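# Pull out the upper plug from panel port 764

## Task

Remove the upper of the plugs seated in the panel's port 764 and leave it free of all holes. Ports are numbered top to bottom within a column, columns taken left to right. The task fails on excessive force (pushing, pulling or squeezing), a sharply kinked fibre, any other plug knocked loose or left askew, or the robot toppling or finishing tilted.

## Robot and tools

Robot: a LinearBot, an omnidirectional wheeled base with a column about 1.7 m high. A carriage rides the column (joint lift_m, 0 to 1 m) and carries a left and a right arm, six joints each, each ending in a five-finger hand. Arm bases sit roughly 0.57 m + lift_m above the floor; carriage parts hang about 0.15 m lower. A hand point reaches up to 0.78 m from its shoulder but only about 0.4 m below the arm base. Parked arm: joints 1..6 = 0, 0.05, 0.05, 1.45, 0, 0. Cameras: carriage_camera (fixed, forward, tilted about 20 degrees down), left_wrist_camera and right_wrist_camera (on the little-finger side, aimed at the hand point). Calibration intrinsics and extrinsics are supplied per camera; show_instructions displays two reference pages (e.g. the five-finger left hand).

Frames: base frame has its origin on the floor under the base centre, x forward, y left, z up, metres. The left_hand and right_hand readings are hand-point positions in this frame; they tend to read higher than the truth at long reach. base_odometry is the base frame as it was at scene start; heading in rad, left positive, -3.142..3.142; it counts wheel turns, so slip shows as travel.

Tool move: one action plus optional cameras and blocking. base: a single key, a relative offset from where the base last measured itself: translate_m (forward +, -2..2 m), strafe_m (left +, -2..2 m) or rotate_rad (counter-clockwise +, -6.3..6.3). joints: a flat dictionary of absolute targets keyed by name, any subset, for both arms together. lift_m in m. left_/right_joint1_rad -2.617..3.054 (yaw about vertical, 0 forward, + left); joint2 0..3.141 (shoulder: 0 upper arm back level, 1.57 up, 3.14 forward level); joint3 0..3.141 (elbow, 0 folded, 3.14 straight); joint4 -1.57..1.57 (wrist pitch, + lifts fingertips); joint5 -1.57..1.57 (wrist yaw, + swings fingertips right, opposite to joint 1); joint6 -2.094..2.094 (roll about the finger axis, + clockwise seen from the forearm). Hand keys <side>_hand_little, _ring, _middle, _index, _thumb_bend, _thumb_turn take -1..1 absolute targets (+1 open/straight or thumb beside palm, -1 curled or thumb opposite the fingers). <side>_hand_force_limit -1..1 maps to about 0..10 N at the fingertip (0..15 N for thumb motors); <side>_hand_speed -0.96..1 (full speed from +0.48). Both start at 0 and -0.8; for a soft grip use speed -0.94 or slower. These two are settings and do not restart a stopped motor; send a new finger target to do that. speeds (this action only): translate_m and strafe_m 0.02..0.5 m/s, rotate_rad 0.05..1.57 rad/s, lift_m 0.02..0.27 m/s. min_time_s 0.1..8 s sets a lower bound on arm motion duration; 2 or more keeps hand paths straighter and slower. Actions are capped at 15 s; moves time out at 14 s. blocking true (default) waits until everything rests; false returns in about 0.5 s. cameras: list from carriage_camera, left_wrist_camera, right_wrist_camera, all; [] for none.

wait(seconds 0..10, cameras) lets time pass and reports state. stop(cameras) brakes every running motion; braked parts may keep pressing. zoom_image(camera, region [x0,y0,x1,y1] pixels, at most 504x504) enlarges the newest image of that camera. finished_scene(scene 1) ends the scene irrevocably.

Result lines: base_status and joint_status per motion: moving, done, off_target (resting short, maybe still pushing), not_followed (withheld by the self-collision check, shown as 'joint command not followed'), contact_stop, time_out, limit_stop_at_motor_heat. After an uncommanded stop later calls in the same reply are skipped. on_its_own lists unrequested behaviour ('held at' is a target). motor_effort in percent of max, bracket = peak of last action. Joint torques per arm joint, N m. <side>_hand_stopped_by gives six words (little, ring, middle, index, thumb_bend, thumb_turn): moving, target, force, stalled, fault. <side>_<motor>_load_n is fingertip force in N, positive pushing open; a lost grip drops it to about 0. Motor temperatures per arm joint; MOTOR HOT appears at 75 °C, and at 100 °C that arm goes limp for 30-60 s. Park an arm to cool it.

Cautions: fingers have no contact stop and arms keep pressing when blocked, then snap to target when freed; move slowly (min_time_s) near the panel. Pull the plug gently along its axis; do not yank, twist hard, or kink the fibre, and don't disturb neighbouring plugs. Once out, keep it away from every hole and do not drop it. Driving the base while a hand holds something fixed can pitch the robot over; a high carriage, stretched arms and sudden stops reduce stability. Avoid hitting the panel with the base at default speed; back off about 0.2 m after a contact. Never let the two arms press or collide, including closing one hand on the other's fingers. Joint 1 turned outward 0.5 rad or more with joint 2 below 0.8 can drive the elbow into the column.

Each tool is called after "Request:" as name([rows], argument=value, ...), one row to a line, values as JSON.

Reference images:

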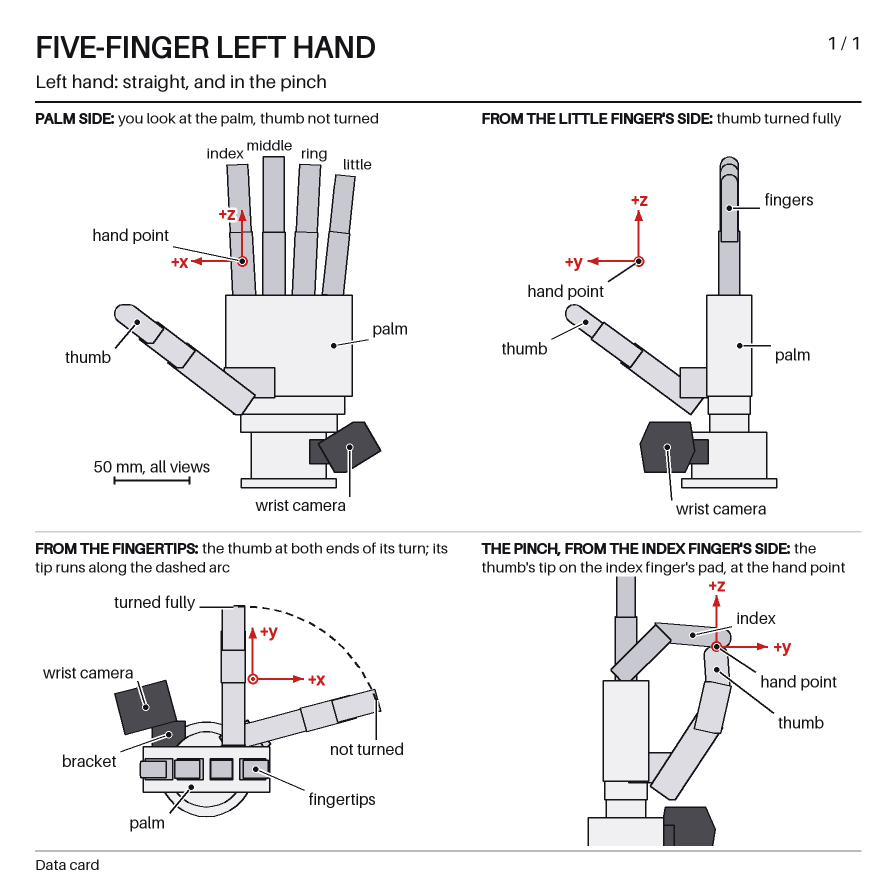

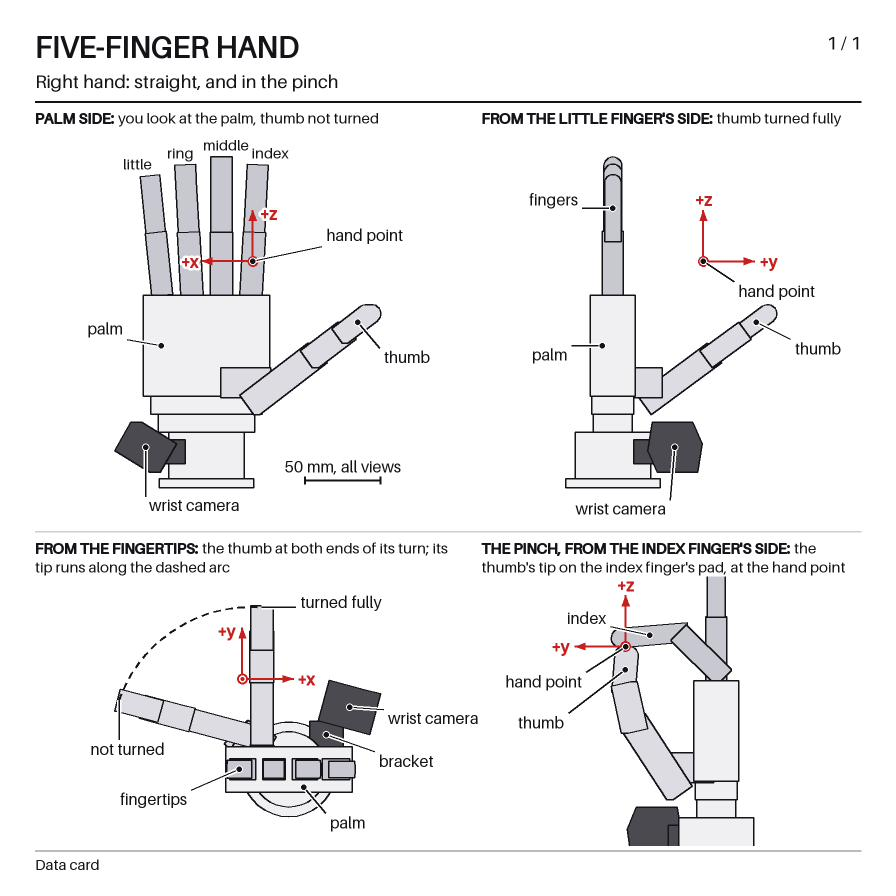

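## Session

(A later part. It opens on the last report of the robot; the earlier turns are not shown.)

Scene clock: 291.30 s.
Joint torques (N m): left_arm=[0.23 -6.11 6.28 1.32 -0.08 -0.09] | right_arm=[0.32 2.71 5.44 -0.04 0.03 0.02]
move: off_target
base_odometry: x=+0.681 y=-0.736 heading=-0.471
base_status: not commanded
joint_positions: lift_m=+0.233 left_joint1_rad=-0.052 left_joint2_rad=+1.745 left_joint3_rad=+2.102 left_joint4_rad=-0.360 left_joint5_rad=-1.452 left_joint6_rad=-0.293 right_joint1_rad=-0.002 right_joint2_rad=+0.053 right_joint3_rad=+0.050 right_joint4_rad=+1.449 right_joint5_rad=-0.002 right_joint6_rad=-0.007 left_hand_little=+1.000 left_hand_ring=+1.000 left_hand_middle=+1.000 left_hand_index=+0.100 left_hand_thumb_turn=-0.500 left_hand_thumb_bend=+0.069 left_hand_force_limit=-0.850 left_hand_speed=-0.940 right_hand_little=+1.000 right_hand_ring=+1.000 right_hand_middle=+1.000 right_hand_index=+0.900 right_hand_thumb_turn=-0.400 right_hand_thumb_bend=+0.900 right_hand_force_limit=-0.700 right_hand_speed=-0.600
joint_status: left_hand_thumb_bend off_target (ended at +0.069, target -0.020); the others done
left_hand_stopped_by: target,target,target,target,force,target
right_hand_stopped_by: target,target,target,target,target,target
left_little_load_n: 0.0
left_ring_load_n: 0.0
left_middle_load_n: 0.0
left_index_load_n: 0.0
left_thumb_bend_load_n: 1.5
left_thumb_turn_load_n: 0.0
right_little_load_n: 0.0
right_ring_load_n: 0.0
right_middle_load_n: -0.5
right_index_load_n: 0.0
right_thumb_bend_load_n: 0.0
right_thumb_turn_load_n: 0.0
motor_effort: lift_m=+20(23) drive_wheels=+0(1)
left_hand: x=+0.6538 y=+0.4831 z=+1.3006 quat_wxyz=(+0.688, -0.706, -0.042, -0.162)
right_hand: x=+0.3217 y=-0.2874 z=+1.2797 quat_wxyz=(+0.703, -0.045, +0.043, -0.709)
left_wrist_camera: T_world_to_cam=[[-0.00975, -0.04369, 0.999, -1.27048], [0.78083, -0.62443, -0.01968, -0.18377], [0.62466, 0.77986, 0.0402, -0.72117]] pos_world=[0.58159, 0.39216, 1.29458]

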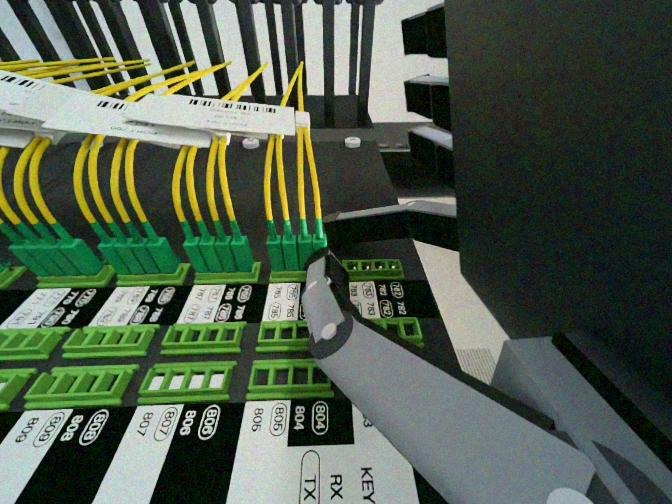

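Request:
move(joints={"left_hand_index": -0.3, "left_hand_speed": -0.94, "left_hand_force_limit": -0.75}, cameras=["left_wrist_camera"])

Request:
zoom_image(camera="left_wrist_camera", region=[260, 190, 380, 310])

Scene clock: 293.23 s.
Joint torques (N m): left_arm=[0.18 -6.19 6.24 1.34 -0.09 -0.07] | right_arm=[0.31 2.65 5.35 -0.03 0.02 0.02]
move: off_target
base_odometry: x=+0.681 y=-0.736 heading=-0.471
base_status: not commanded
joint_positions: lift_m=+0.233 left_joint1_rad=-0.052 left_joint2_rad=+1.745 left_joint3_rad=+2.102 left_joint4_rad=-0.360 left_joint5_rad=-1.452 left_joint6_rad=-0.293 right_joint1_rad=-0.002 right_joint2_rad=+0.053 right_joint3_rad=+0.050 right_joint4_rad=+1.449 right_joint5_rad=-0.002 right_joint6_rad=-0.007 left_hand_little=+1.000 left_hand_ring=+1.000 left_hand_middle=+1.000 left_hand_index=-0.073 left_hand_thumb_turn=-0.500 left_hand_thumb_bend=+0.069 left_hand_force_limit=-0.750 left_hand_speed=-0.940 right_hand_little=+1.000 right_hand_ring=+1.000 right_hand_middle=+1.000 right_hand_index=+0.900 right_hand_thumb_turn=-0.400 right_hand_thumb_bend=+0.900 right_hand_force_limit=-0.700 right_hand_speed=-0.600
joint_status: left_hand_index off_target (ended at -0.073, target -0.300); the others done
left_hand_stopped_by: target,target,target,force,force,target
right_hand_stopped_by: target,target,target,target,target,target
left_little_load_n: 0.0
left_ring_load_n: 0.0
left_middle_load_n: 0.0
left_index_load_n: 1.5
left_thumb_bend_load_n: 1.5
left_thumb_turn_load_n: -0.5
right_little_load_n: 0.0
right_ring_load_n: 0.0
right_middle_load_n: 0.0
right_index_load_n: 0.0
right_thumb_bend_load_n: 0.0
right_thumb_turn_load_n: 0.0
motor_effort: lift_m=+21(23) drive_wheels=+0(1)
left_hand: x=+0.6538 y=+0.4831 z=+1.3006 quat_wxyz=(+0.688, -0.706, -0.042, -0.162)
right_hand: x=+0.3217 y=-0.2874 z=+1.2797 quat_wxyz=(+0.703, -0.045, +0.043, -0.709)
left_wrist_camera: T_world_to_cam=[[-0.00975, -0.04369, 0.999, -1.27048], [0.78083, -0.62443, -0.01968, -0.18377], [0.62466, 0.77986, 0.0402, -0.72117]] pos_world=[0.58159, 0.39216, 1.29458]

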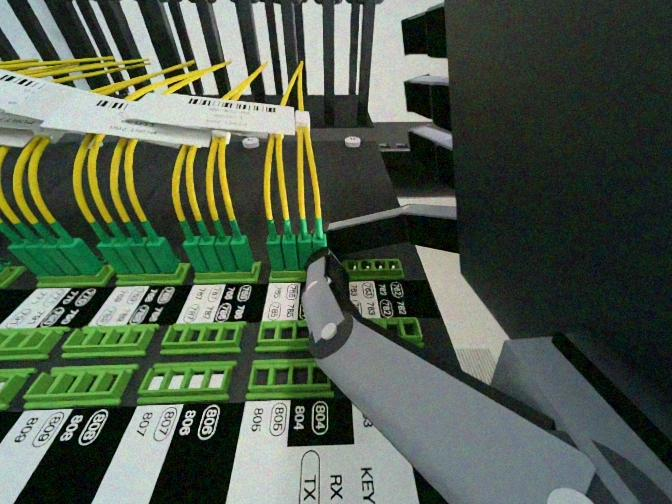

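Scaled by 4.200 from the camera's image (finer frame: 960x720).

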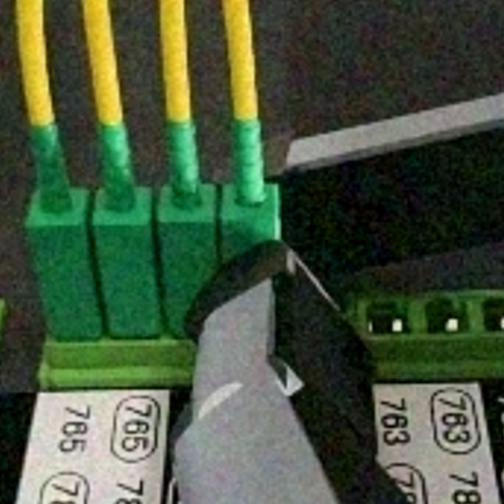

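Request:
move(joints={"left_hand_index": -0.31, "left_hand_force_limit": -0.4}, cameras=[])

Request:
move(joints={"left_hand_index": -0.32, "left_hand_force_limit": -0.1}, cameras=["left_wrist_camera"])

Request:
zoom_image(camera="left_wrist_camera", region=[260, 190, 380, 310])

Scene clock: 293.87 s.
Joint torques (N m): left_arm=[0.23 -6.2 6.26 1.32 -0.07 -0.07] | right_arm=[0.31 2.67 5.33 -0.05 0.02 0.02]
move: off_target
base_odometry: x=+0.681 y=-0.736 heading=-0.471
base_status: not commanded
joint_positions: lift_m=+0.233 left_joint1_rad=-0.052 left_joint2_rad=+1.745 left_joint3_rad=+2.102 left_joint4_rad=-0.360 left_joint5_rad=-1.452 left_joint6_rad=-0.293 right_joint1_rad=-0.002 right_joint2_rad=+0.053 right_joint3_rad=+0.050 right_joint4_rad=+1.449 right_joint5_rad=-0.002 right_joint6_rad=-0.007 left_hand_little=+1.000 left_hand_ring=+1.000 left_hand_middle=+1.000 left_hand_index=-0.083 left_hand_thumb_turn=-0.500 left_hand_thumb_bend=+0.069 left_hand_force_limit=-0.400 left_hand_speed=-0.940 right_hand_little=+1.000 right_hand_ring=+1.000 right_hand_middle=+1.000 right_hand_index=+0.900 right_hand_thumb_turn=-0.400 right_hand_thumb_bend=+0.900 right_hand_force_limit=-0.700 right_hand_speed=-0.600
joint_status: left_hand_index off_target (ended at -0.083, target -0.310); the others done
left_hand_stopped_by: target,target,target,force,force,target
right_hand_stopped_by: target,target,target,target,target,target
left_little_load_n: 0.0
left_ring_load_n: 0.0
left_middle_load_n: 0.0
left_index_load_n: 3.0
left_thumb_bend_load_n: 1.5
left_thumb_turn_load_n: -0.5
right_little_load_n: 0.0
right_ring_load_n: 0.0
right_middle_load_n: 0.0
right_index_load_n: -0.5
right_thumb_bend_load_n: 0.0
right_thumb_turn_load_n: 0.0
motor_effort: lift_m=+20(22) drive_wheels=+0(1)
left_hand: x=+0.6538 y=+0.4831 z=+1.3006 quat_wxyz=(+0.688, -0.706, -0.042, -0.162)
right_hand: x=+0.3217 y=-0.2874 z=+1.2797 quat_wxyz=(+0.703, -0.045, +0.043, -0.709)

Scene clock: 294.43 s.
Joint torques (N m): left_arm=[0.18 -6.11 6.31 1.33 -0.07 -0.06] | right_arm=[0.32 2.65 5.38 -0.02 0.02 0.02]
move: off_target
base_odometry: x=+0.681 y=-0.736 heading=-0.471
base_status: not commanded
joint_positions: lift_m=+0.233 left_joint1_rad=-0.052 left_joint2_rad=+1.745 left_joint3_rad=+2.102 left_joint4_rad=-0.360 left_joint5_rad=-1.452 left_joint6_rad=-0.293 right_joint1_rad=-0.002 right_joint2_rad=+0.053 right_joint3_rad=+0.050 right_joint4_rad=+1.449 right_joint5_rad=-0.002 right_joint6_rad=-0.007 left_hand_little=+1.000 left_hand_ring=+1.000 left_hand_middle=+1.000 left_hand_index=-0.116 left_hand_thumb_turn=-0.500 left_hand_thumb_bend=+0.070 left_hand_force_limit=-0.100 left_hand_speed=-0.940 right_hand_little=+1.000 right_hand_ring=+1.000 right_hand_middle=+1.000 right_hand_index=+0.900 right_hand_thumb_turn=-0.400 right_hand_thumb_bend=+0.900 right_hand_force_limit=-0.700 right_hand_speed=-0.600
joint_status: left_hand_index off_target (ended at -0.116, target -0.320); the others done
left_hand_stopped_by: target,target,target,force,force,target
right_hand_stopped_by: target,target,target,target,target,target
left_little_load_n: 0.0
left_ring_load_n: 0.0
left_middle_load_n: 0.0
left_index_load_n: 4.5
left_thumb_bend_load_n: 2.5
left_thumb_turn_load_n: -0.5
right_little_load_n: 0.0
right_ring_load_n: 0.0
right_middle_load_n: 0.0
right_index_load_n: 0.0
right_thumb_bend_load_n: 0.5
right_thumb_turn_load_n: 0.0
motor_effort: lift_m=+21(23) drive_wheels=+0(1)
left_hand: x=+0.6538 y=+0.4831 z=+1.3007 quat_wxyz=(+0.688, -0.706, -0.042, -0.162)
right_hand: x=+0.3217 y=-0.2874 z=+1.2797 quat_wxyz=(+0.703, -0.045, +0.043, -0.709)
left_wrist_camera: T_world_to_cam=[[-0.01011, -0.04365, 0.999, -1.27028], [0.78083, -0.62444, -0.01938, -0.18423], [0.62466, 0.77985, 0.04039, -0.72148]] pos_world=[0.58169, 0.39216, 1.29458]

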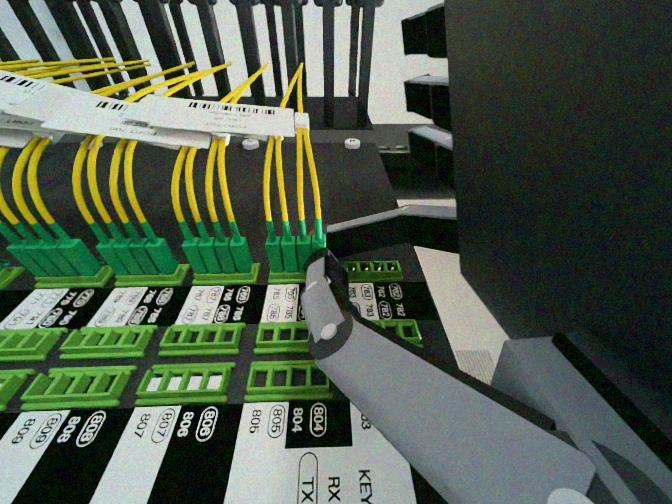

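Scaled by 4.200 from the camera's image (finer frame: 960x720).

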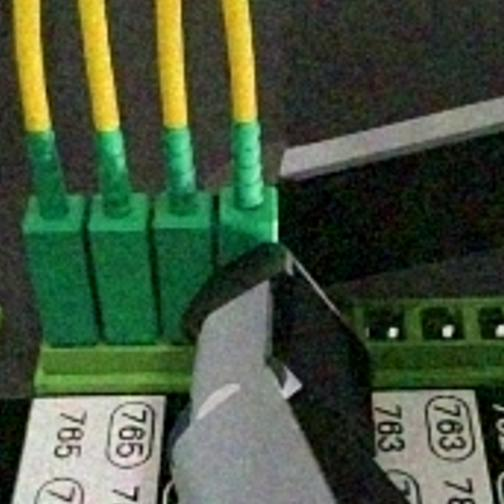

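Request:
move(joints={"left_hand_index": -0.33, "left_hand_force_limit": 0.1}, cameras=["left_wrist_camera"])

Request:
zoom_image(camera="left_wrist_camera", region=[260, 190, 380, 310])

Scene clock: 295.13 s.
Joint torques (N m): left_arm=[0.24 -6.15 6.28 1.33 -0.09 -0.06] | right_arm=[0.31 2.65 5.33 -0.03 0.02 0.02]
move: off_target
base_odometry: x=+0.681 y=-0.736 heading=-0.471
base_status: not commanded
joint_positions: lift_m=+0.233 left_joint1_rad=-0.052 left_joint2_rad=+1.745 left_joint3_rad=+2.102 left_joint4_rad=-0.360 left_joint5_rad=-1.452 left_joint6_rad=-0.294 right_joint1_rad=-0.002 right_joint2_rad=+0.053 right_joint3_rad=+0.050 right_joint4_rad=+1.449 right_joint5_rad=-0.002 right_joint6_rad=-0.007 left_hand_little=+1.000 left_hand_ring=+1.000 left_hand_middle=+1.000 left_hand_index=-0.119 left_hand_thumb_turn=-0.500 left_hand_thumb_bend=+0.070 left_hand_force_limit=+0.100 left_hand_speed=-0.940 right_hand_little=+1.000 right_hand_ring=+1.000 right_hand_middle=+1.000 right_hand_index=+0.900 right_hand_thumb_turn=-0.400 right_hand_thumb_bend=+0.900 right_hand_force_limit=-0.700 right_hand_speed=-0.600
joint_status: left_hand_index off_target (ended at -0.119, target -0.330); the others done
left_hand_stopped_by: target,target,target,force,force,target
right_hand_stopped_by: target,target,target,target,target,target
left_little_load_n: 0.0
left_ring_load_n: 0.0
left_middle_load_n: -0.5
left_index_load_n: 5.5
left_thumb_bend_load_n: 2.5
left_thumb_turn_load_n: 0.0
right_little_load_n: -0.5
right_ring_load_n: 0.0
right_middle_load_n: 0.0
right_index_load_n: 0.0
right_thumb_bend_load_n: 0.0
right_thumb_turn_load_n: 0.0
motor_effort: lift_m=+21(22) drive_wheels=+0(1)
left_hand: x=+0.6538 y=+0.4831 z=+1.3007 quat_wxyz=(+0.688, -0.706, -0.042, -0.162)
right_hand: x=+0.3217 y=-0.2874 z=+1.2797 quat_wxyz=(+0.703, -0.045, +0.043, -0.709)
left_wrist_camera: T_world_to_cam=[[-0.01047, -0.04361, 0.99899, -1.27009], [0.78083, -0.62445, -0.01908, -0.18462], [0.62465, 0.77985, 0.04059, -0.72172]] pos_world=[0.58169, 0.39216, 1.29458]

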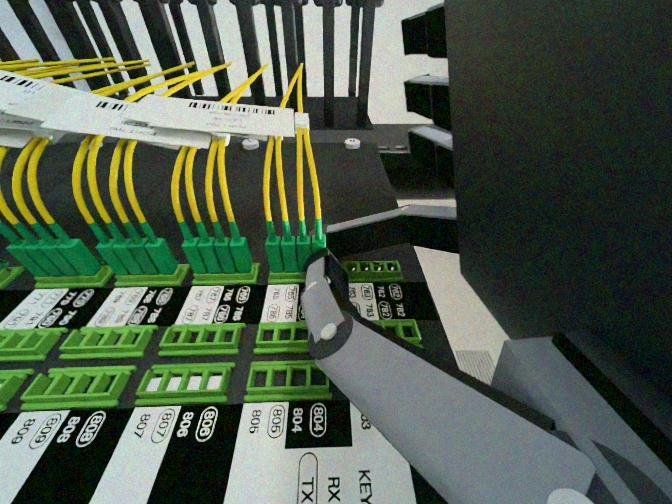

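Scaled by 4.200 from the camera's image (finer frame: 960x720).

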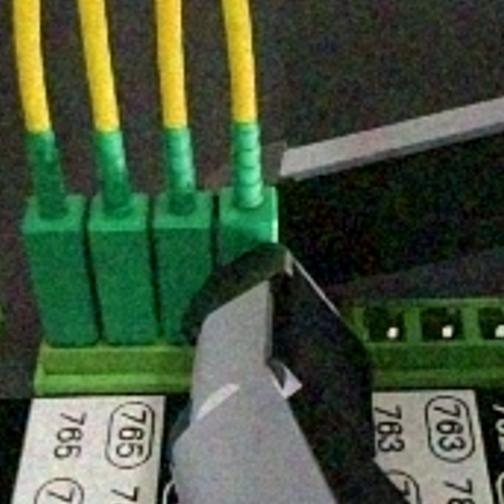

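Request:
move(base={"translate_m": -0.004}, speeds={"translate_m": 0.02}, cameras=["left_wrist_camera"])

Request:
zoom_image(camera="left_wrist_camera", region=[260, 190, 380, 310])

Scene clock: 295.83 s.
Joint torques (N m): left_arm=[0.17 -6.17 6.19 1.3 -0.16 -0.01] | right_arm=[0.31 2.73 5.33 -0.06 0.01 0.02]
move: done
base_odometry: x=+0.678 y=-0.734 heading=-0.471
base_status: done
joint_positions: lift_m=+0.233 left_joint1_rad=-0.052 left_joint2_rad=+1.745 left_joint3_rad=+2.102 left_joint4_rad=-0.356 left_joint5_rad=-1.441 left_joint6_rad=-0.299 right_joint1_rad=-0.002 right_joint2_rad=+0.053 right_joint3_rad=+0.050 right_joint4_rad=+1.449 right_joint5_rad=-0.002 right_joint6_rad=-0.007 left_hand_little=+1.000 left_hand_ring=+1.000 left_hand_middle=+1.000 left_hand_index=-0.119 left_hand_thumb_turn=-0.500 left_hand_thumb_bend=+0.070 left_hand_force_limit=+0.100 left_hand_speed=-0.940 right_hand_little=+1.000 right_hand_ring=+1.000 right_hand_middle=+1.000 right_hand_index=+0.900 right_hand_thumb_turn=-0.400 right_hand_thumb_bend=+0.900 right_hand_force_limit=-0.700 right_hand_speed=-0.600
joint_status: not commanded
left_hand_stopped_by: target,target,target,force,force,target
right_hand_stopped_by: target,target,target,target,target,target
left_little_load_n: 0.0
left_ring_load_n: 0.0
left_middle_load_n: 0.0
left_index_load_n: 4.0
left_thumb_bend_load_n: 3.0
left_thumb_turn_load_n: 0.5
right_little_load_n: 0.0
right_ring_load_n: 0.0
right_middle_load_n: 0.0
right_index_load_n: 0.0
right_thumb_bend_load_n: 0.0
right_thumb_turn_load_n: 0.0
motor_effort: lift_m=+20(22) drive_wheels=+2(5)
left_hand: x=+0.6563 y=+0.4822 z=+1.3015 quat_wxyz=(+0.687, -0.706, -0.041, -0.169)
right_hand: x=+0.3216 y=-0.2874 z=+1.2797 quat_wxyz=(+0.703, -0.045, +0.043, -0.709)
left_wrist_camera: T_world_to_cam=[[-0.02005, -0.04233, 0.9989, -1.26511], [0.77399, -0.6331, -0.01129, -0.1886], [0.63288, 0.77291, 0.04546, -0.73096]] pos_world=[0.58321, 0.39201, 1.29482]

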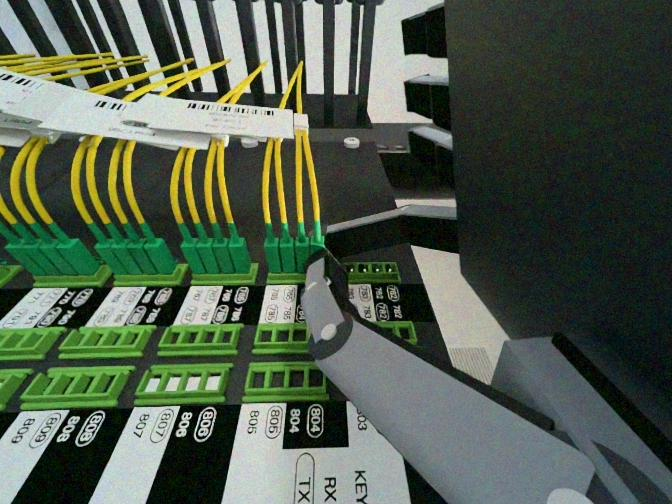

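Scaled by 4.200 from the camera's image (finer frame: 960x720).

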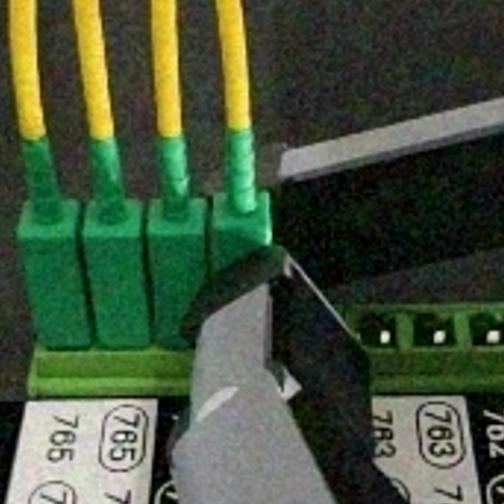

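Request:
move(joints={"left_hand_index": -0.34, "left_hand_force_limit": 0.2}, cameras=["left_wrist_camera"])

Request:
move(base={"translate_m": -0.003}, speeds={"translate_m": 0.02}, cameras=["left_wrist_camera"])

Request:
zoom_image(camera="left_wrist_camera", region=[260, 190, 380, 310])

Scene clock: 296.53 s.
Joint torques (N m): left_arm=[0.21 -6.15 6.26 1.29 -0.23 -0.01] | right_arm=[0.32 2.66 5.31 -0.03 0.02 0.02]
move: off_target
base_odometry: x=+0.678 y=-0.734 heading=-0.471
base_status: not commanded
joint_positions: lift_m=+0.233 left_joint1_rad=-0.052 left_joint2_rad=+1.745 left_joint3_rad=+2.102 left_joint4_rad=-0.354 left_joint5_rad=-1.441 left_joint6_rad=-0.299 right_joint1_rad=-0.002 right_joint2_rad=+0.053 right_joint3_rad=+0.050 right_joint4_rad=+1.449 right_joint5_rad=-0.002 right_joint6_rad=-0.007 left_hand_little=+1.000 left_hand_ring=+1.000 left_hand_middle=+1.000 left_hand_index=-0.134 left_hand_thumb_turn=-0.500 left_hand_thumb_bend=+0.070 left_hand_force_limit=+0.200 left_hand_speed=-0.940 right_hand_little=+1.000 right_hand_ring=+1.000 right_hand_middle=+1.000 right_hand_index=+0.900 right_hand_thumb_turn=-0.400 right_hand_thumb_bend=+0.900 right_hand_force_limit=-0.700 right_hand_speed=-0.600
joint_status: left_hand_index off_target (ended at -0.134, target -0.340); the others done
left_hand_stopped_by: target,target,target,force,force,target
right_hand_stopped_by: target,target,target,target,target,target
left_little_load_n: 0.0
left_ring_load_n: -0.5
left_middle_load_n: 0.0
left_index_load_n: 6.0
left_thumb_bend_load_n: 4.5
left_thumb_turn_load_n: 0.5
right_little_load_n: 0.0
right_ring_load_n: 0.0
right_middle_load_n: 0.0
right_index_load_n: 0.0
right_thumb_bend_load_n: 0.0
right_thumb_turn_load_n: 0.0
motor_effort: lift_m=+21(23) drive_wheels=+2(2)
left_hand: x=+0.6564 y=+0.4822 z=+1.3017 quat_wxyz=(+0.687, -0.706, -0.042, -0.169)
right_hand: x=+0.3216 y=-0.2874 z=+1.2797 quat_wxyz=(+0.703, -0.045, +0.043, -0.709)
left_wrist_camera: T_world_to_cam=[[-0.02191, -0.04221, 0.99887, -1.26414], [0.77401, -0.63309, -0.00978, -0.19066], [0.63279, 0.77292, 0.04654, -0.73238]] pos_world=[0.58332, 0.39201, 1.29493]

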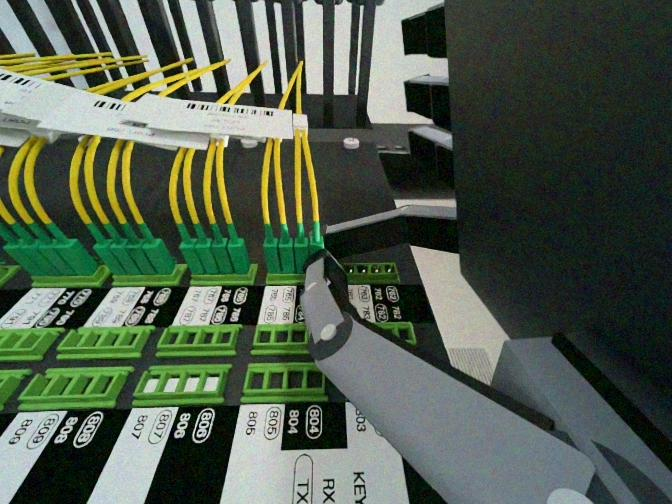

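Scene clock: 297.20 s.
Joint torques (N m): left_arm=[0.24 -6.09 6.31 1.16 -0.15 0.03] | right_arm=[0.28 2.66 5.3 -0.04 0.03 0.02]
move: done
base_odometry: x=+0.675 y=-0.733 heading=-0.472
base_status: done
joint_positions: lift_m=+0.233 left_joint1_rad=-0.052 left_joint2_rad=+1.745 left_joint3_rad=+2.102 left_joint4_rad=-0.343 left_joint5_rad=-1.445 left_joint6_rad=-0.303 right_joint1_rad=-0.002 right_joint2_rad=+0.053 right_joint3_rad=+0.050 right_joint4_rad=+1.448 right_joint5_rad=-0.002 right_joint6_rad=-0.007 left_hand_little=+1.000 left_hand_ring=+1.000 left_hand_middle=+1.000 left_hand_index=-0.134 left_hand_thumb_turn=-0.500 left_hand_thumb_bend=+0.069 left_hand_force_limit=+0.200 left_hand_speed=-0.940 right_hand_little=+1.000 right_hand_ring=+1.000 right_hand_middle=+1.000 right_hand_index=+0.900 right_hand_thumb_turn=-0.400 right_hand_thumb_bend=+0.900 right_hand_force_limit=-0.700 right_hand_speed=-0.600
joint_status: not commanded
left_hand_stopped_by: target,target,target,force,force,target
right_hand_stopped_by: target,target,target,target,target,target
left_little_load_n: -0.5
left_ring_load_n: 0.0
left_middle_load_n: 0.0
left_index_load_n: 0.5
left_thumb_bend_load_n: 0.5
left_thumb_turn_load_n: 0.0
right_little_load_n: 0.0
right_ring_load_n: 0.0
right_middle_load_n: 0.0
right_index_load_n: 0.0
right_thumb_bend_load_n: 0.0
right_thumb_turn_load_n: 0.0
motor_effort: lift_m=+22(23) drive_wheels=+1(7)
left_hand: x=+0.6564 y=+0.4824 z=+1.3035 quat_wxyz=(+0.686, -0.705, -0.049, -0.173)
right_hand: x=+0.3219 y=-0.2874 z=+1.2796 quat_wxyz=(+0.703, -0.045, +0.044, -0.709)
left_wrist_camera: T_world_to_cam=[[-0.03655, -0.04096, 0.99849, -1.25644], [0.77649, -0.63013, 0.00258, -0.20969], [0.62907, 0.77541, 0.05483, -0.7422]] pos_world=[0.58379, 0.39192, 1.29579]

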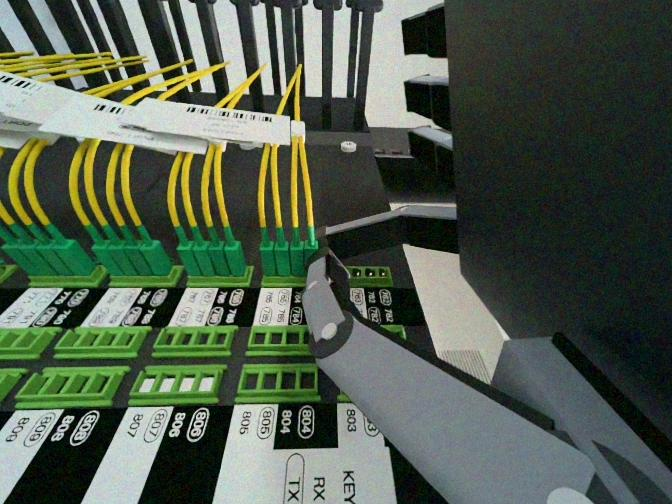

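Scaled by 4.200 from the camera's image (finer frame: 960x720).

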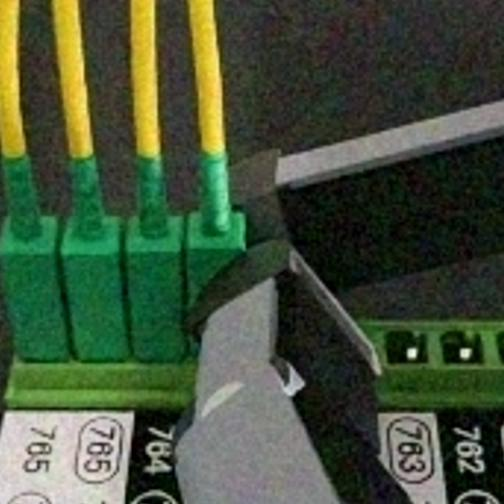

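Request:
move(joints={"left_hand_index": 0.1, "left_hand_thumb_bend": 0.15, "left_hand_speed": -0.7, "left_hand_force_limit": -0.7}, cameras=["left_wrist_camera"])

Request:
zoom_image(camera="left_wrist_camera", region=[240, 190, 360, 310])

Scene clock: 301.57 s.
Joint torques (N m): left_arm=[0.21 -6.28 6.3 1.19 -0.16 0.01] | right_arm=[0.34 2.66 5.31 -0.02 0.02 0.02]
move: done
base_odometry: x=+0.675 y=-0.733 heading=-0.472
base_status: not commanded
joint_positions: lift_m=+0.233 left_joint1_rad=-0.052 left_joint2_rad=+1.745 left_joint3_rad=+2.102 left_joint4_rad=-0.347 left_joint5_rad=-1.445 left_joint6_rad=-0.303 right_joint1_rad=-0.002 right_joint2_rad=+0.053 right_joint3_rad=+0.050 right_joint4_rad=+1.448 right_joint5_rad=-0.002 right_joint6_rad=-0.007 left_hand_little=+1.000 left_hand_ring=+1.000 left_hand_middle=+1.000 left_hand_index=+0.100 left_hand_thumb_turn=-0.500 left_hand_thumb_bend=+0.150 left_hand_force_limit=-0.700 left_hand_speed=-0.700 right_hand_little=+1.000 right_hand_ring=+1.000 right_hand_middle=+1.000 right_hand_index=+0.900 right_hand_thumb_turn=-0.400 right_hand_thumb_bend=+0.900 right_hand_force_limit=-0.700 right_hand_speed=-0.600
joint_status: all done
left_hand_stopped_by: target,target,target,target,target,target
right_hand_stopped_by: target,target,target,target,target,target
left_little_load_n: 0.0
left_ring_load_n: 0.0
left_middle_load_n: 0.0
left_index_load_n: -0.5
left_thumb_bend_load_n: 0.0
left_thumb_turn_load_n: 0.0
right_little_load_n: 0.0
right_ring_load_n: 0.0
right_middle_load_n: 0.0
right_index_load_n: 0.0
right_thumb_bend_load_n: 0.0
right_thumb_turn_load_n: 0.0
motor_effort: lift_m=+20(23) drive_wheels=+1(3)
left_hand: x=+0.6563 y=+0.4824 z=+1.3031 quat_wxyz=(+0.686, -0.705, -0.048, -0.172)
right_hand: x=+0.3219 y=-0.2874 z=+1.2796 quat_wxyz=(+0.703, -0.045, +0.044, -0.709)
left_wrist_camera: T_world_to_cam=[[-0.03355, -0.04112, 0.99859, -1.25795], [0.77648, -0.63015, 0.00014, -0.20635], [0.62925, 0.77539, 0.05307, -0.73986]] pos_world=[0.58358, 0.39192, 1.29547]

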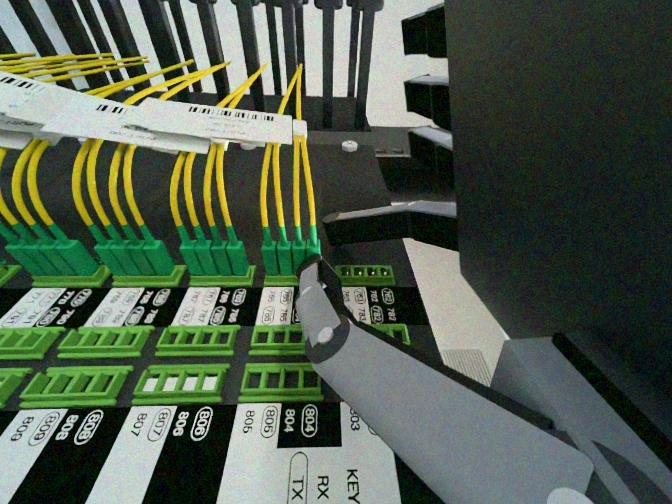

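Scaled by 4.200 from the camera's image (finer frame: 960x720).

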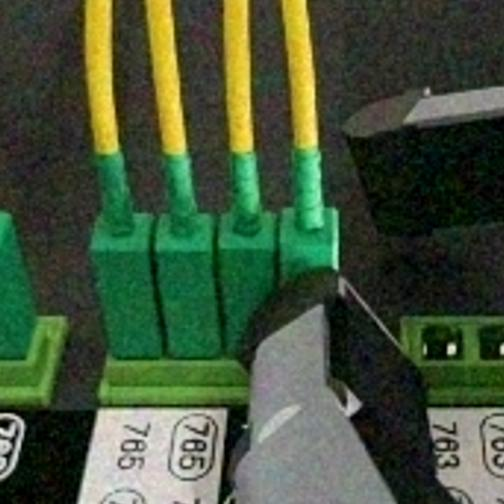

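Request:
move(base={"strafe_m": -0.0018}, joints={"lift_m": 0.2295}, speeds={"strafe_m": 0.02, "lift_m": 0.02}, cameras=[])

Request:
move(base={"translate_m": 0.005}, speeds={"translate_m": 0.02}, cameras=["left_wrist_camera"])

Request:
zoom_image(camera="left_wrist_camera", region=[260, 190, 380, 310])

Scene clock: 302.47 s.
Joint torques (N m): left_arm=[0.2 -6.28 6.31 1.24 -0.12 0.02] | right_arm=[0.27 2.71 5.22 -0.03 0.02 0.02]
move: done
base_odometry: x=+0.674 y=-0.735 heading=-0.472
base_status: done
joint_positions: lift_m=+0.230 left_joint1_rad=-0.051 left_joint2_rad=+1.745 left_joint3_rad=+2.102 left_joint4_rad=-0.350 left_joint5_rad=-1.445 left_joint6_rad=-0.303 right_joint1_rad=-0.002 right_joint2_rad=+0.053 right_joint3_rad=+0.050 right_joint4_rad=+1.448 right_joint5_rad=-0.001 right_joint6_rad=-0.007 left_hand_little=+1.000 left_hand_ring=+1.000 left_hand_middle=+1.000 left_hand_index=+0.100 left_hand_thumb_turn=-0.500 left_hand_thumb_bend=+0.150 left_hand_force_limit=-0.700 left_hand_speed=-0.700 right_hand_little=+1.000 right_hand_ring=+1.000 right_hand_middle=+1.000 right_hand_index=+0.900 right_hand_thumb_turn=-0.400 right_hand_thumb_bend=+0.900 right_hand_force_limit=-0.700 right_hand_speed=-0.600
joint_status: all done
left_hand_stopped_by: target,target,target,target,target,target
right_hand_stopped_by: target,target,target,target,target,target
left_little_load_n: 0.0
left_ring_load_n: 0.0
left_middle_load_n: 0.0
left_index_load_n: 0.0
left_thumb_bend_load_n: 0.0
left_thumb_turn_load_n: 0.0
right_little_load_n: 0.0
right_ring_load_n: 0.0
right_middle_load_n: 0.0
right_index_load_n: 0.0
right_thumb_bend_load_n: 0.0
right_thumb_turn_load_n: 0.0
motor_effort: lift_m=+17(18) drive_wheels=+0(4)
left_hand: x=+0.6558 y=+0.4830 z=+1.2993 quat_wxyz=(+0.687, -0.705, -0.047, -0.170)
right_hand: x=+0.3220 y=-0.2875 z=+1.2763 quat_wxyz=(+0.703, -0.045, +0.044, -0.709)

Scene clock: 303.10 s.
Joint torques (N m): left_arm=[0.16 -6.26 6.35 1.31 -0.14 0.02] | right_arm=[0.27 2.69 5.27 -0.05 0.02 0.02]
move: done
base_odometry: x=+0.679 y=-0.737 heading=-0.471
base_status: done
joint_positions: lift_m=+0.230 left_joint1_rad=-0.051 left_joint2_rad=+1.745 left_joint3_rad=+2.102 left_joint4_rad=-0.353 left_joint5_rad=-1.446 left_joint6_rad=-0.303 right_joint1_rad=-0.002 right_joint2_rad=+0.053 right_joint3_rad=+0.050 right_joint4_rad=+1.449 right_joint5_rad=-0.001 right_joint6_rad=-0.007 left_hand_little=+1.000 left_hand_ring=+1.000 left_hand_middle=+1.000 left_hand_index=+0.100 left_hand_thumb_turn=-0.500 left_hand_thumb_bend=+0.150 left_hand_force_limit=-0.700 left_hand_speed=-0.700 right_hand_little=+1.000 right_hand_ring=+1.000 right_hand_middle=+1.000 right_hand_index=+0.900 right_hand_thumb_turn=-0.400 right_hand_thumb_bend=+0.900 right_hand_force_limit=-0.700 right_hand_speed=-0.600
joint_status: not commanded
left_hand_stopped_by: target,target,target,target,target,target
right_hand_stopped_by: target,target,target,target,target,target
left_little_load_n: 0.0
left_ring_load_n: 0.0
left_middle_load_n: 0.0
left_index_load_n: 0.0
left_thumb_bend_load_n: 0.0
left_thumb_turn_load_n: 0.0
right_little_load_n: 0.0
right_ring_load_n: 0.0
right_middle_load_n: 0.0
right_index_load_n: 0.0
right_thumb_bend_load_n: 0.0
right_thumb_turn_load_n: 0.0
motor_effort: lift_m=+17(17) drive_wheels=-2(4)
left_hand: x=+0.6555 y=+0.4831 z=+1.2989 quat_wxyz=(+0.687, -0.705, -0.046, -0.169)
right_hand: x=+0.3217 y=-0.2875 z=+1.2764 quat_wxyz=(+0.703, -0.045, +0.044, -0.709)
left_wrist_camera: T_world_to_cam=[[-0.02731, -0.04151, 0.99877, -1.25794], [0.77813, -0.62809, -0.00483, -0.20098], [0.62751, 0.77703, 0.04945, -0.73469]] pos_world=[0.58306, 0.39243, 1.29175]

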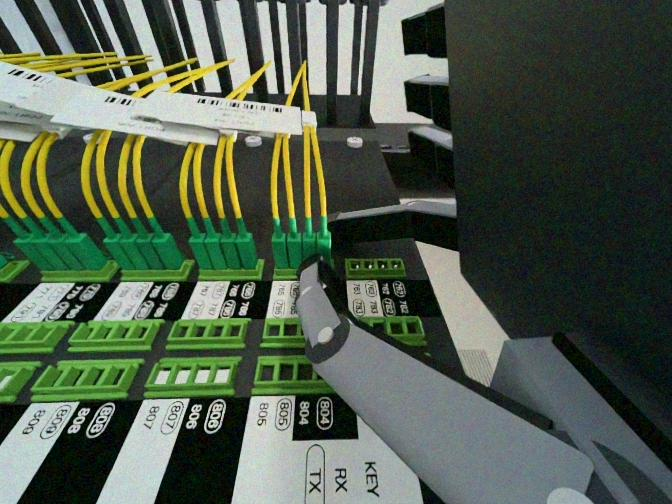

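Scaled by 4.200 from the camera's image (finer frame: 960x720).

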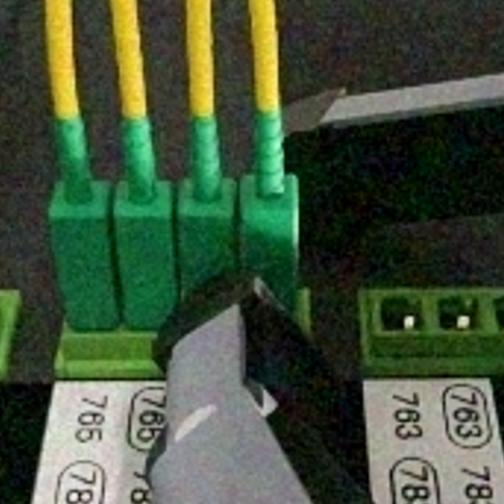

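Request:
move(base={"translate_m": 0.0014}, speeds={"translate_m": 0.02}, cameras=[])

Request:
move(joints={"left_hand_thumb_bend": -0.04, "left_hand_speed": -0.94, "left_hand_force_limit": -0.85}, cameras=["left_wrist_camera"])

Request:
zoom_image(camera="left_wrist_camera", region=[260, 190, 380, 310])

Scene clock: 304.00 s.
Joint torques (N m): left_arm=[0.16 -6.15 6.31 1.29 -0.08 0.05] | right_arm=[0.27 2.61 5.35 -0.04 0.03 0.02]
move: done
base_odometry: x=+0.680 y=-0.737 heading=-0.471
base_status: done
joint_positions: lift_m=+0.230 left_joint1_rad=-0.051 left_joint2_rad=+1.745 left_joint3_rad=+2.102 left_joint4_rad=-0.355 left_joint5_rad=-1.451 left_joint6_rad=-0.303 right_joint1_rad=-0.002 right_joint2_rad=+0.053 right_joint3_rad=+0.050 right_joint4_rad=+1.448 right_joint5_rad=-0.001 right_joint6_rad=-0.007 left_hand_little=+1.000 left_hand_ring=+1.000 left_hand_middle=+1.000 left_hand_index=+0.100 left_hand_thumb_turn=-0.500 left_hand_thumb_bend=+0.150 left_hand_force_limit=-0.700 left_hand_speed=-0.700 right_hand_little=+1.000 right_hand_ring=+1.000 right_hand_middle=+1.000 right_hand_index=+0.900 right_hand_thumb_turn=-0.400 right_hand_thumb_bend=+0.900 right_hand_force_limit=-0.700 right_hand_speed=-0.600
joint_status: not commanded
left_hand_stopped_by: target,target,target,target,target,target
right_hand_stopped_by: target,target,target,target,target,target
left_little_load_n: 0.0
left_ring_load_n: 0.0
left_middle_load_n: 0.0
left_index_load_n: 0.0
left_thumb_bend_load_n: 0.0
left_thumb_turn_load_n: 0.0
right_little_load_n: 0.0
right_ring_load_n: 0.0
right_middle_load_n: 0.0
right_index_load_n: 0.0
right_thumb_bend_load_n: 0.0
right_thumb_turn_load_n: 0.0
motor_effort: lift_m=+17(18) drive_wheels=+2(6)
left_hand: x=+0.6544 y=+0.4835 z=+1.2985 quat_wxyz=(+0.687, -0.705, -0.047, -0.166)
right_hand: x=+0.3220 y=-0.2875 z=+1.2763 quat_wxyz=(+0.703, -0.045, +0.044, -0.709)

Scene clock: 305.80 s.
Joint torques (N m): left_arm=[0.16 -6.08 6.3 1.27 -0.1 0.03] | right_arm=[0.28 2.69 5.38 -0.01 0.01 0.02]
move: off_target
base_odometry: x=+0.680 y=-0.737 heading=-0.471
base_status: not commanded
joint_positions: lift_m=+0.230 left_joint1_rad=-0.051 left_joint2_rad=+1.745 left_joint3_rad=+2.102 left_joint4_rad=-0.355 left_joint5_rad=-1.451 left_joint6_rad=-0.303 right_joint1_rad=-0.002 right_joint2_rad=+0.053 right_joint3_rad=+0.050 right_joint4_rad=+1.448 right_joint5_rad=-0.001 right_joint6_rad=-0.007 left_hand_little=+1.000 left_hand_ring=+1.000 left_hand_middle=+1.000 left_hand_index=+0.100 left_hand_thumb_turn=-0.500 left_hand_thumb_bend=+0.026 left_hand_force_limit=-0.850 left_hand_speed=-0.940 right_hand_little=+1.000 right_hand_ring=+1.000 right_hand_middle=+1.000 right_hand_index=+0.900 right_hand_thumb_turn=-0.400 right_hand_thumb_bend=+0.900 right_hand_force_limit=-0.700 right_hand_speed=-0.600
joint_status: left_hand_thumb_bend off_target (ended at +0.026, target -0.040); the others done
left_hand_stopped_by: target,target,target,target,force,target
right_hand_stopped_by: target,target,target,target,target,target
left_little_load_n: 0.0
left_ring_load_n: 0.0
left_middle_load_n: 0.0
left_index_load_n: 0.5
left_thumb_bend_load_n: 1.0
left_thumb_turn_load_n: 0.5
right_little_load_n: 0.0
right_ring_load_n: 0.0
right_middle_load_n: 0.0
right_index_load_n: 0.0
right_thumb_bend_load_n: 0.0
right_thumb_turn_load_n: -0.5
motor_effort: lift_m=+17(19) drive_wheels=+2(3)
left_hand: x=+0.6545 y=+0.4834 z=+1.2985 quat_wxyz=(+0.687, -0.705, -0.047, -0.167)
right_hand: x=+0.3220 y=-0.2875 z=+1.2763 quat_wxyz=(+0.703, -0.045, +0.044, -0.709)
left_wrist_camera: T_world_to_cam=[[-0.02448, -0.04174, 0.99883, -1.25938], [0.78098, -0.62452, -0.00695, -0.20081], [0.62408, 0.77989, 0.04789, -0.73142]] pos_world=[0.58245, 0.39245, 1.29154]

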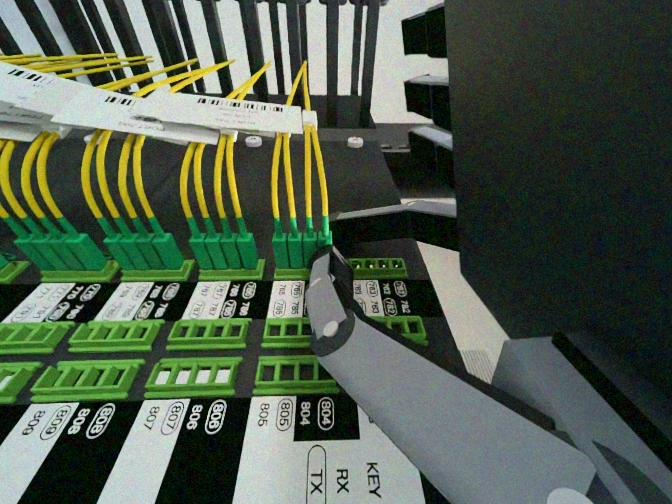

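Scaled by 4.200 from the camera's image (finer frame: 960x720).

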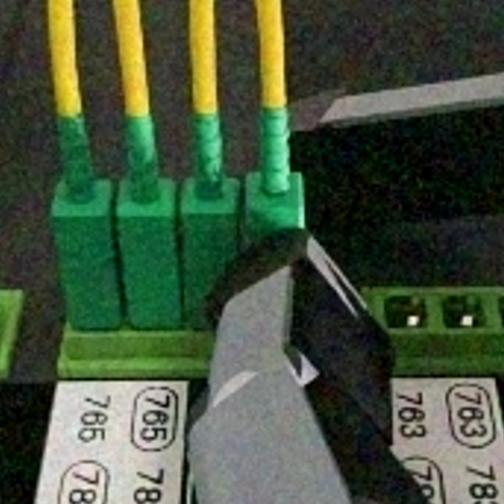

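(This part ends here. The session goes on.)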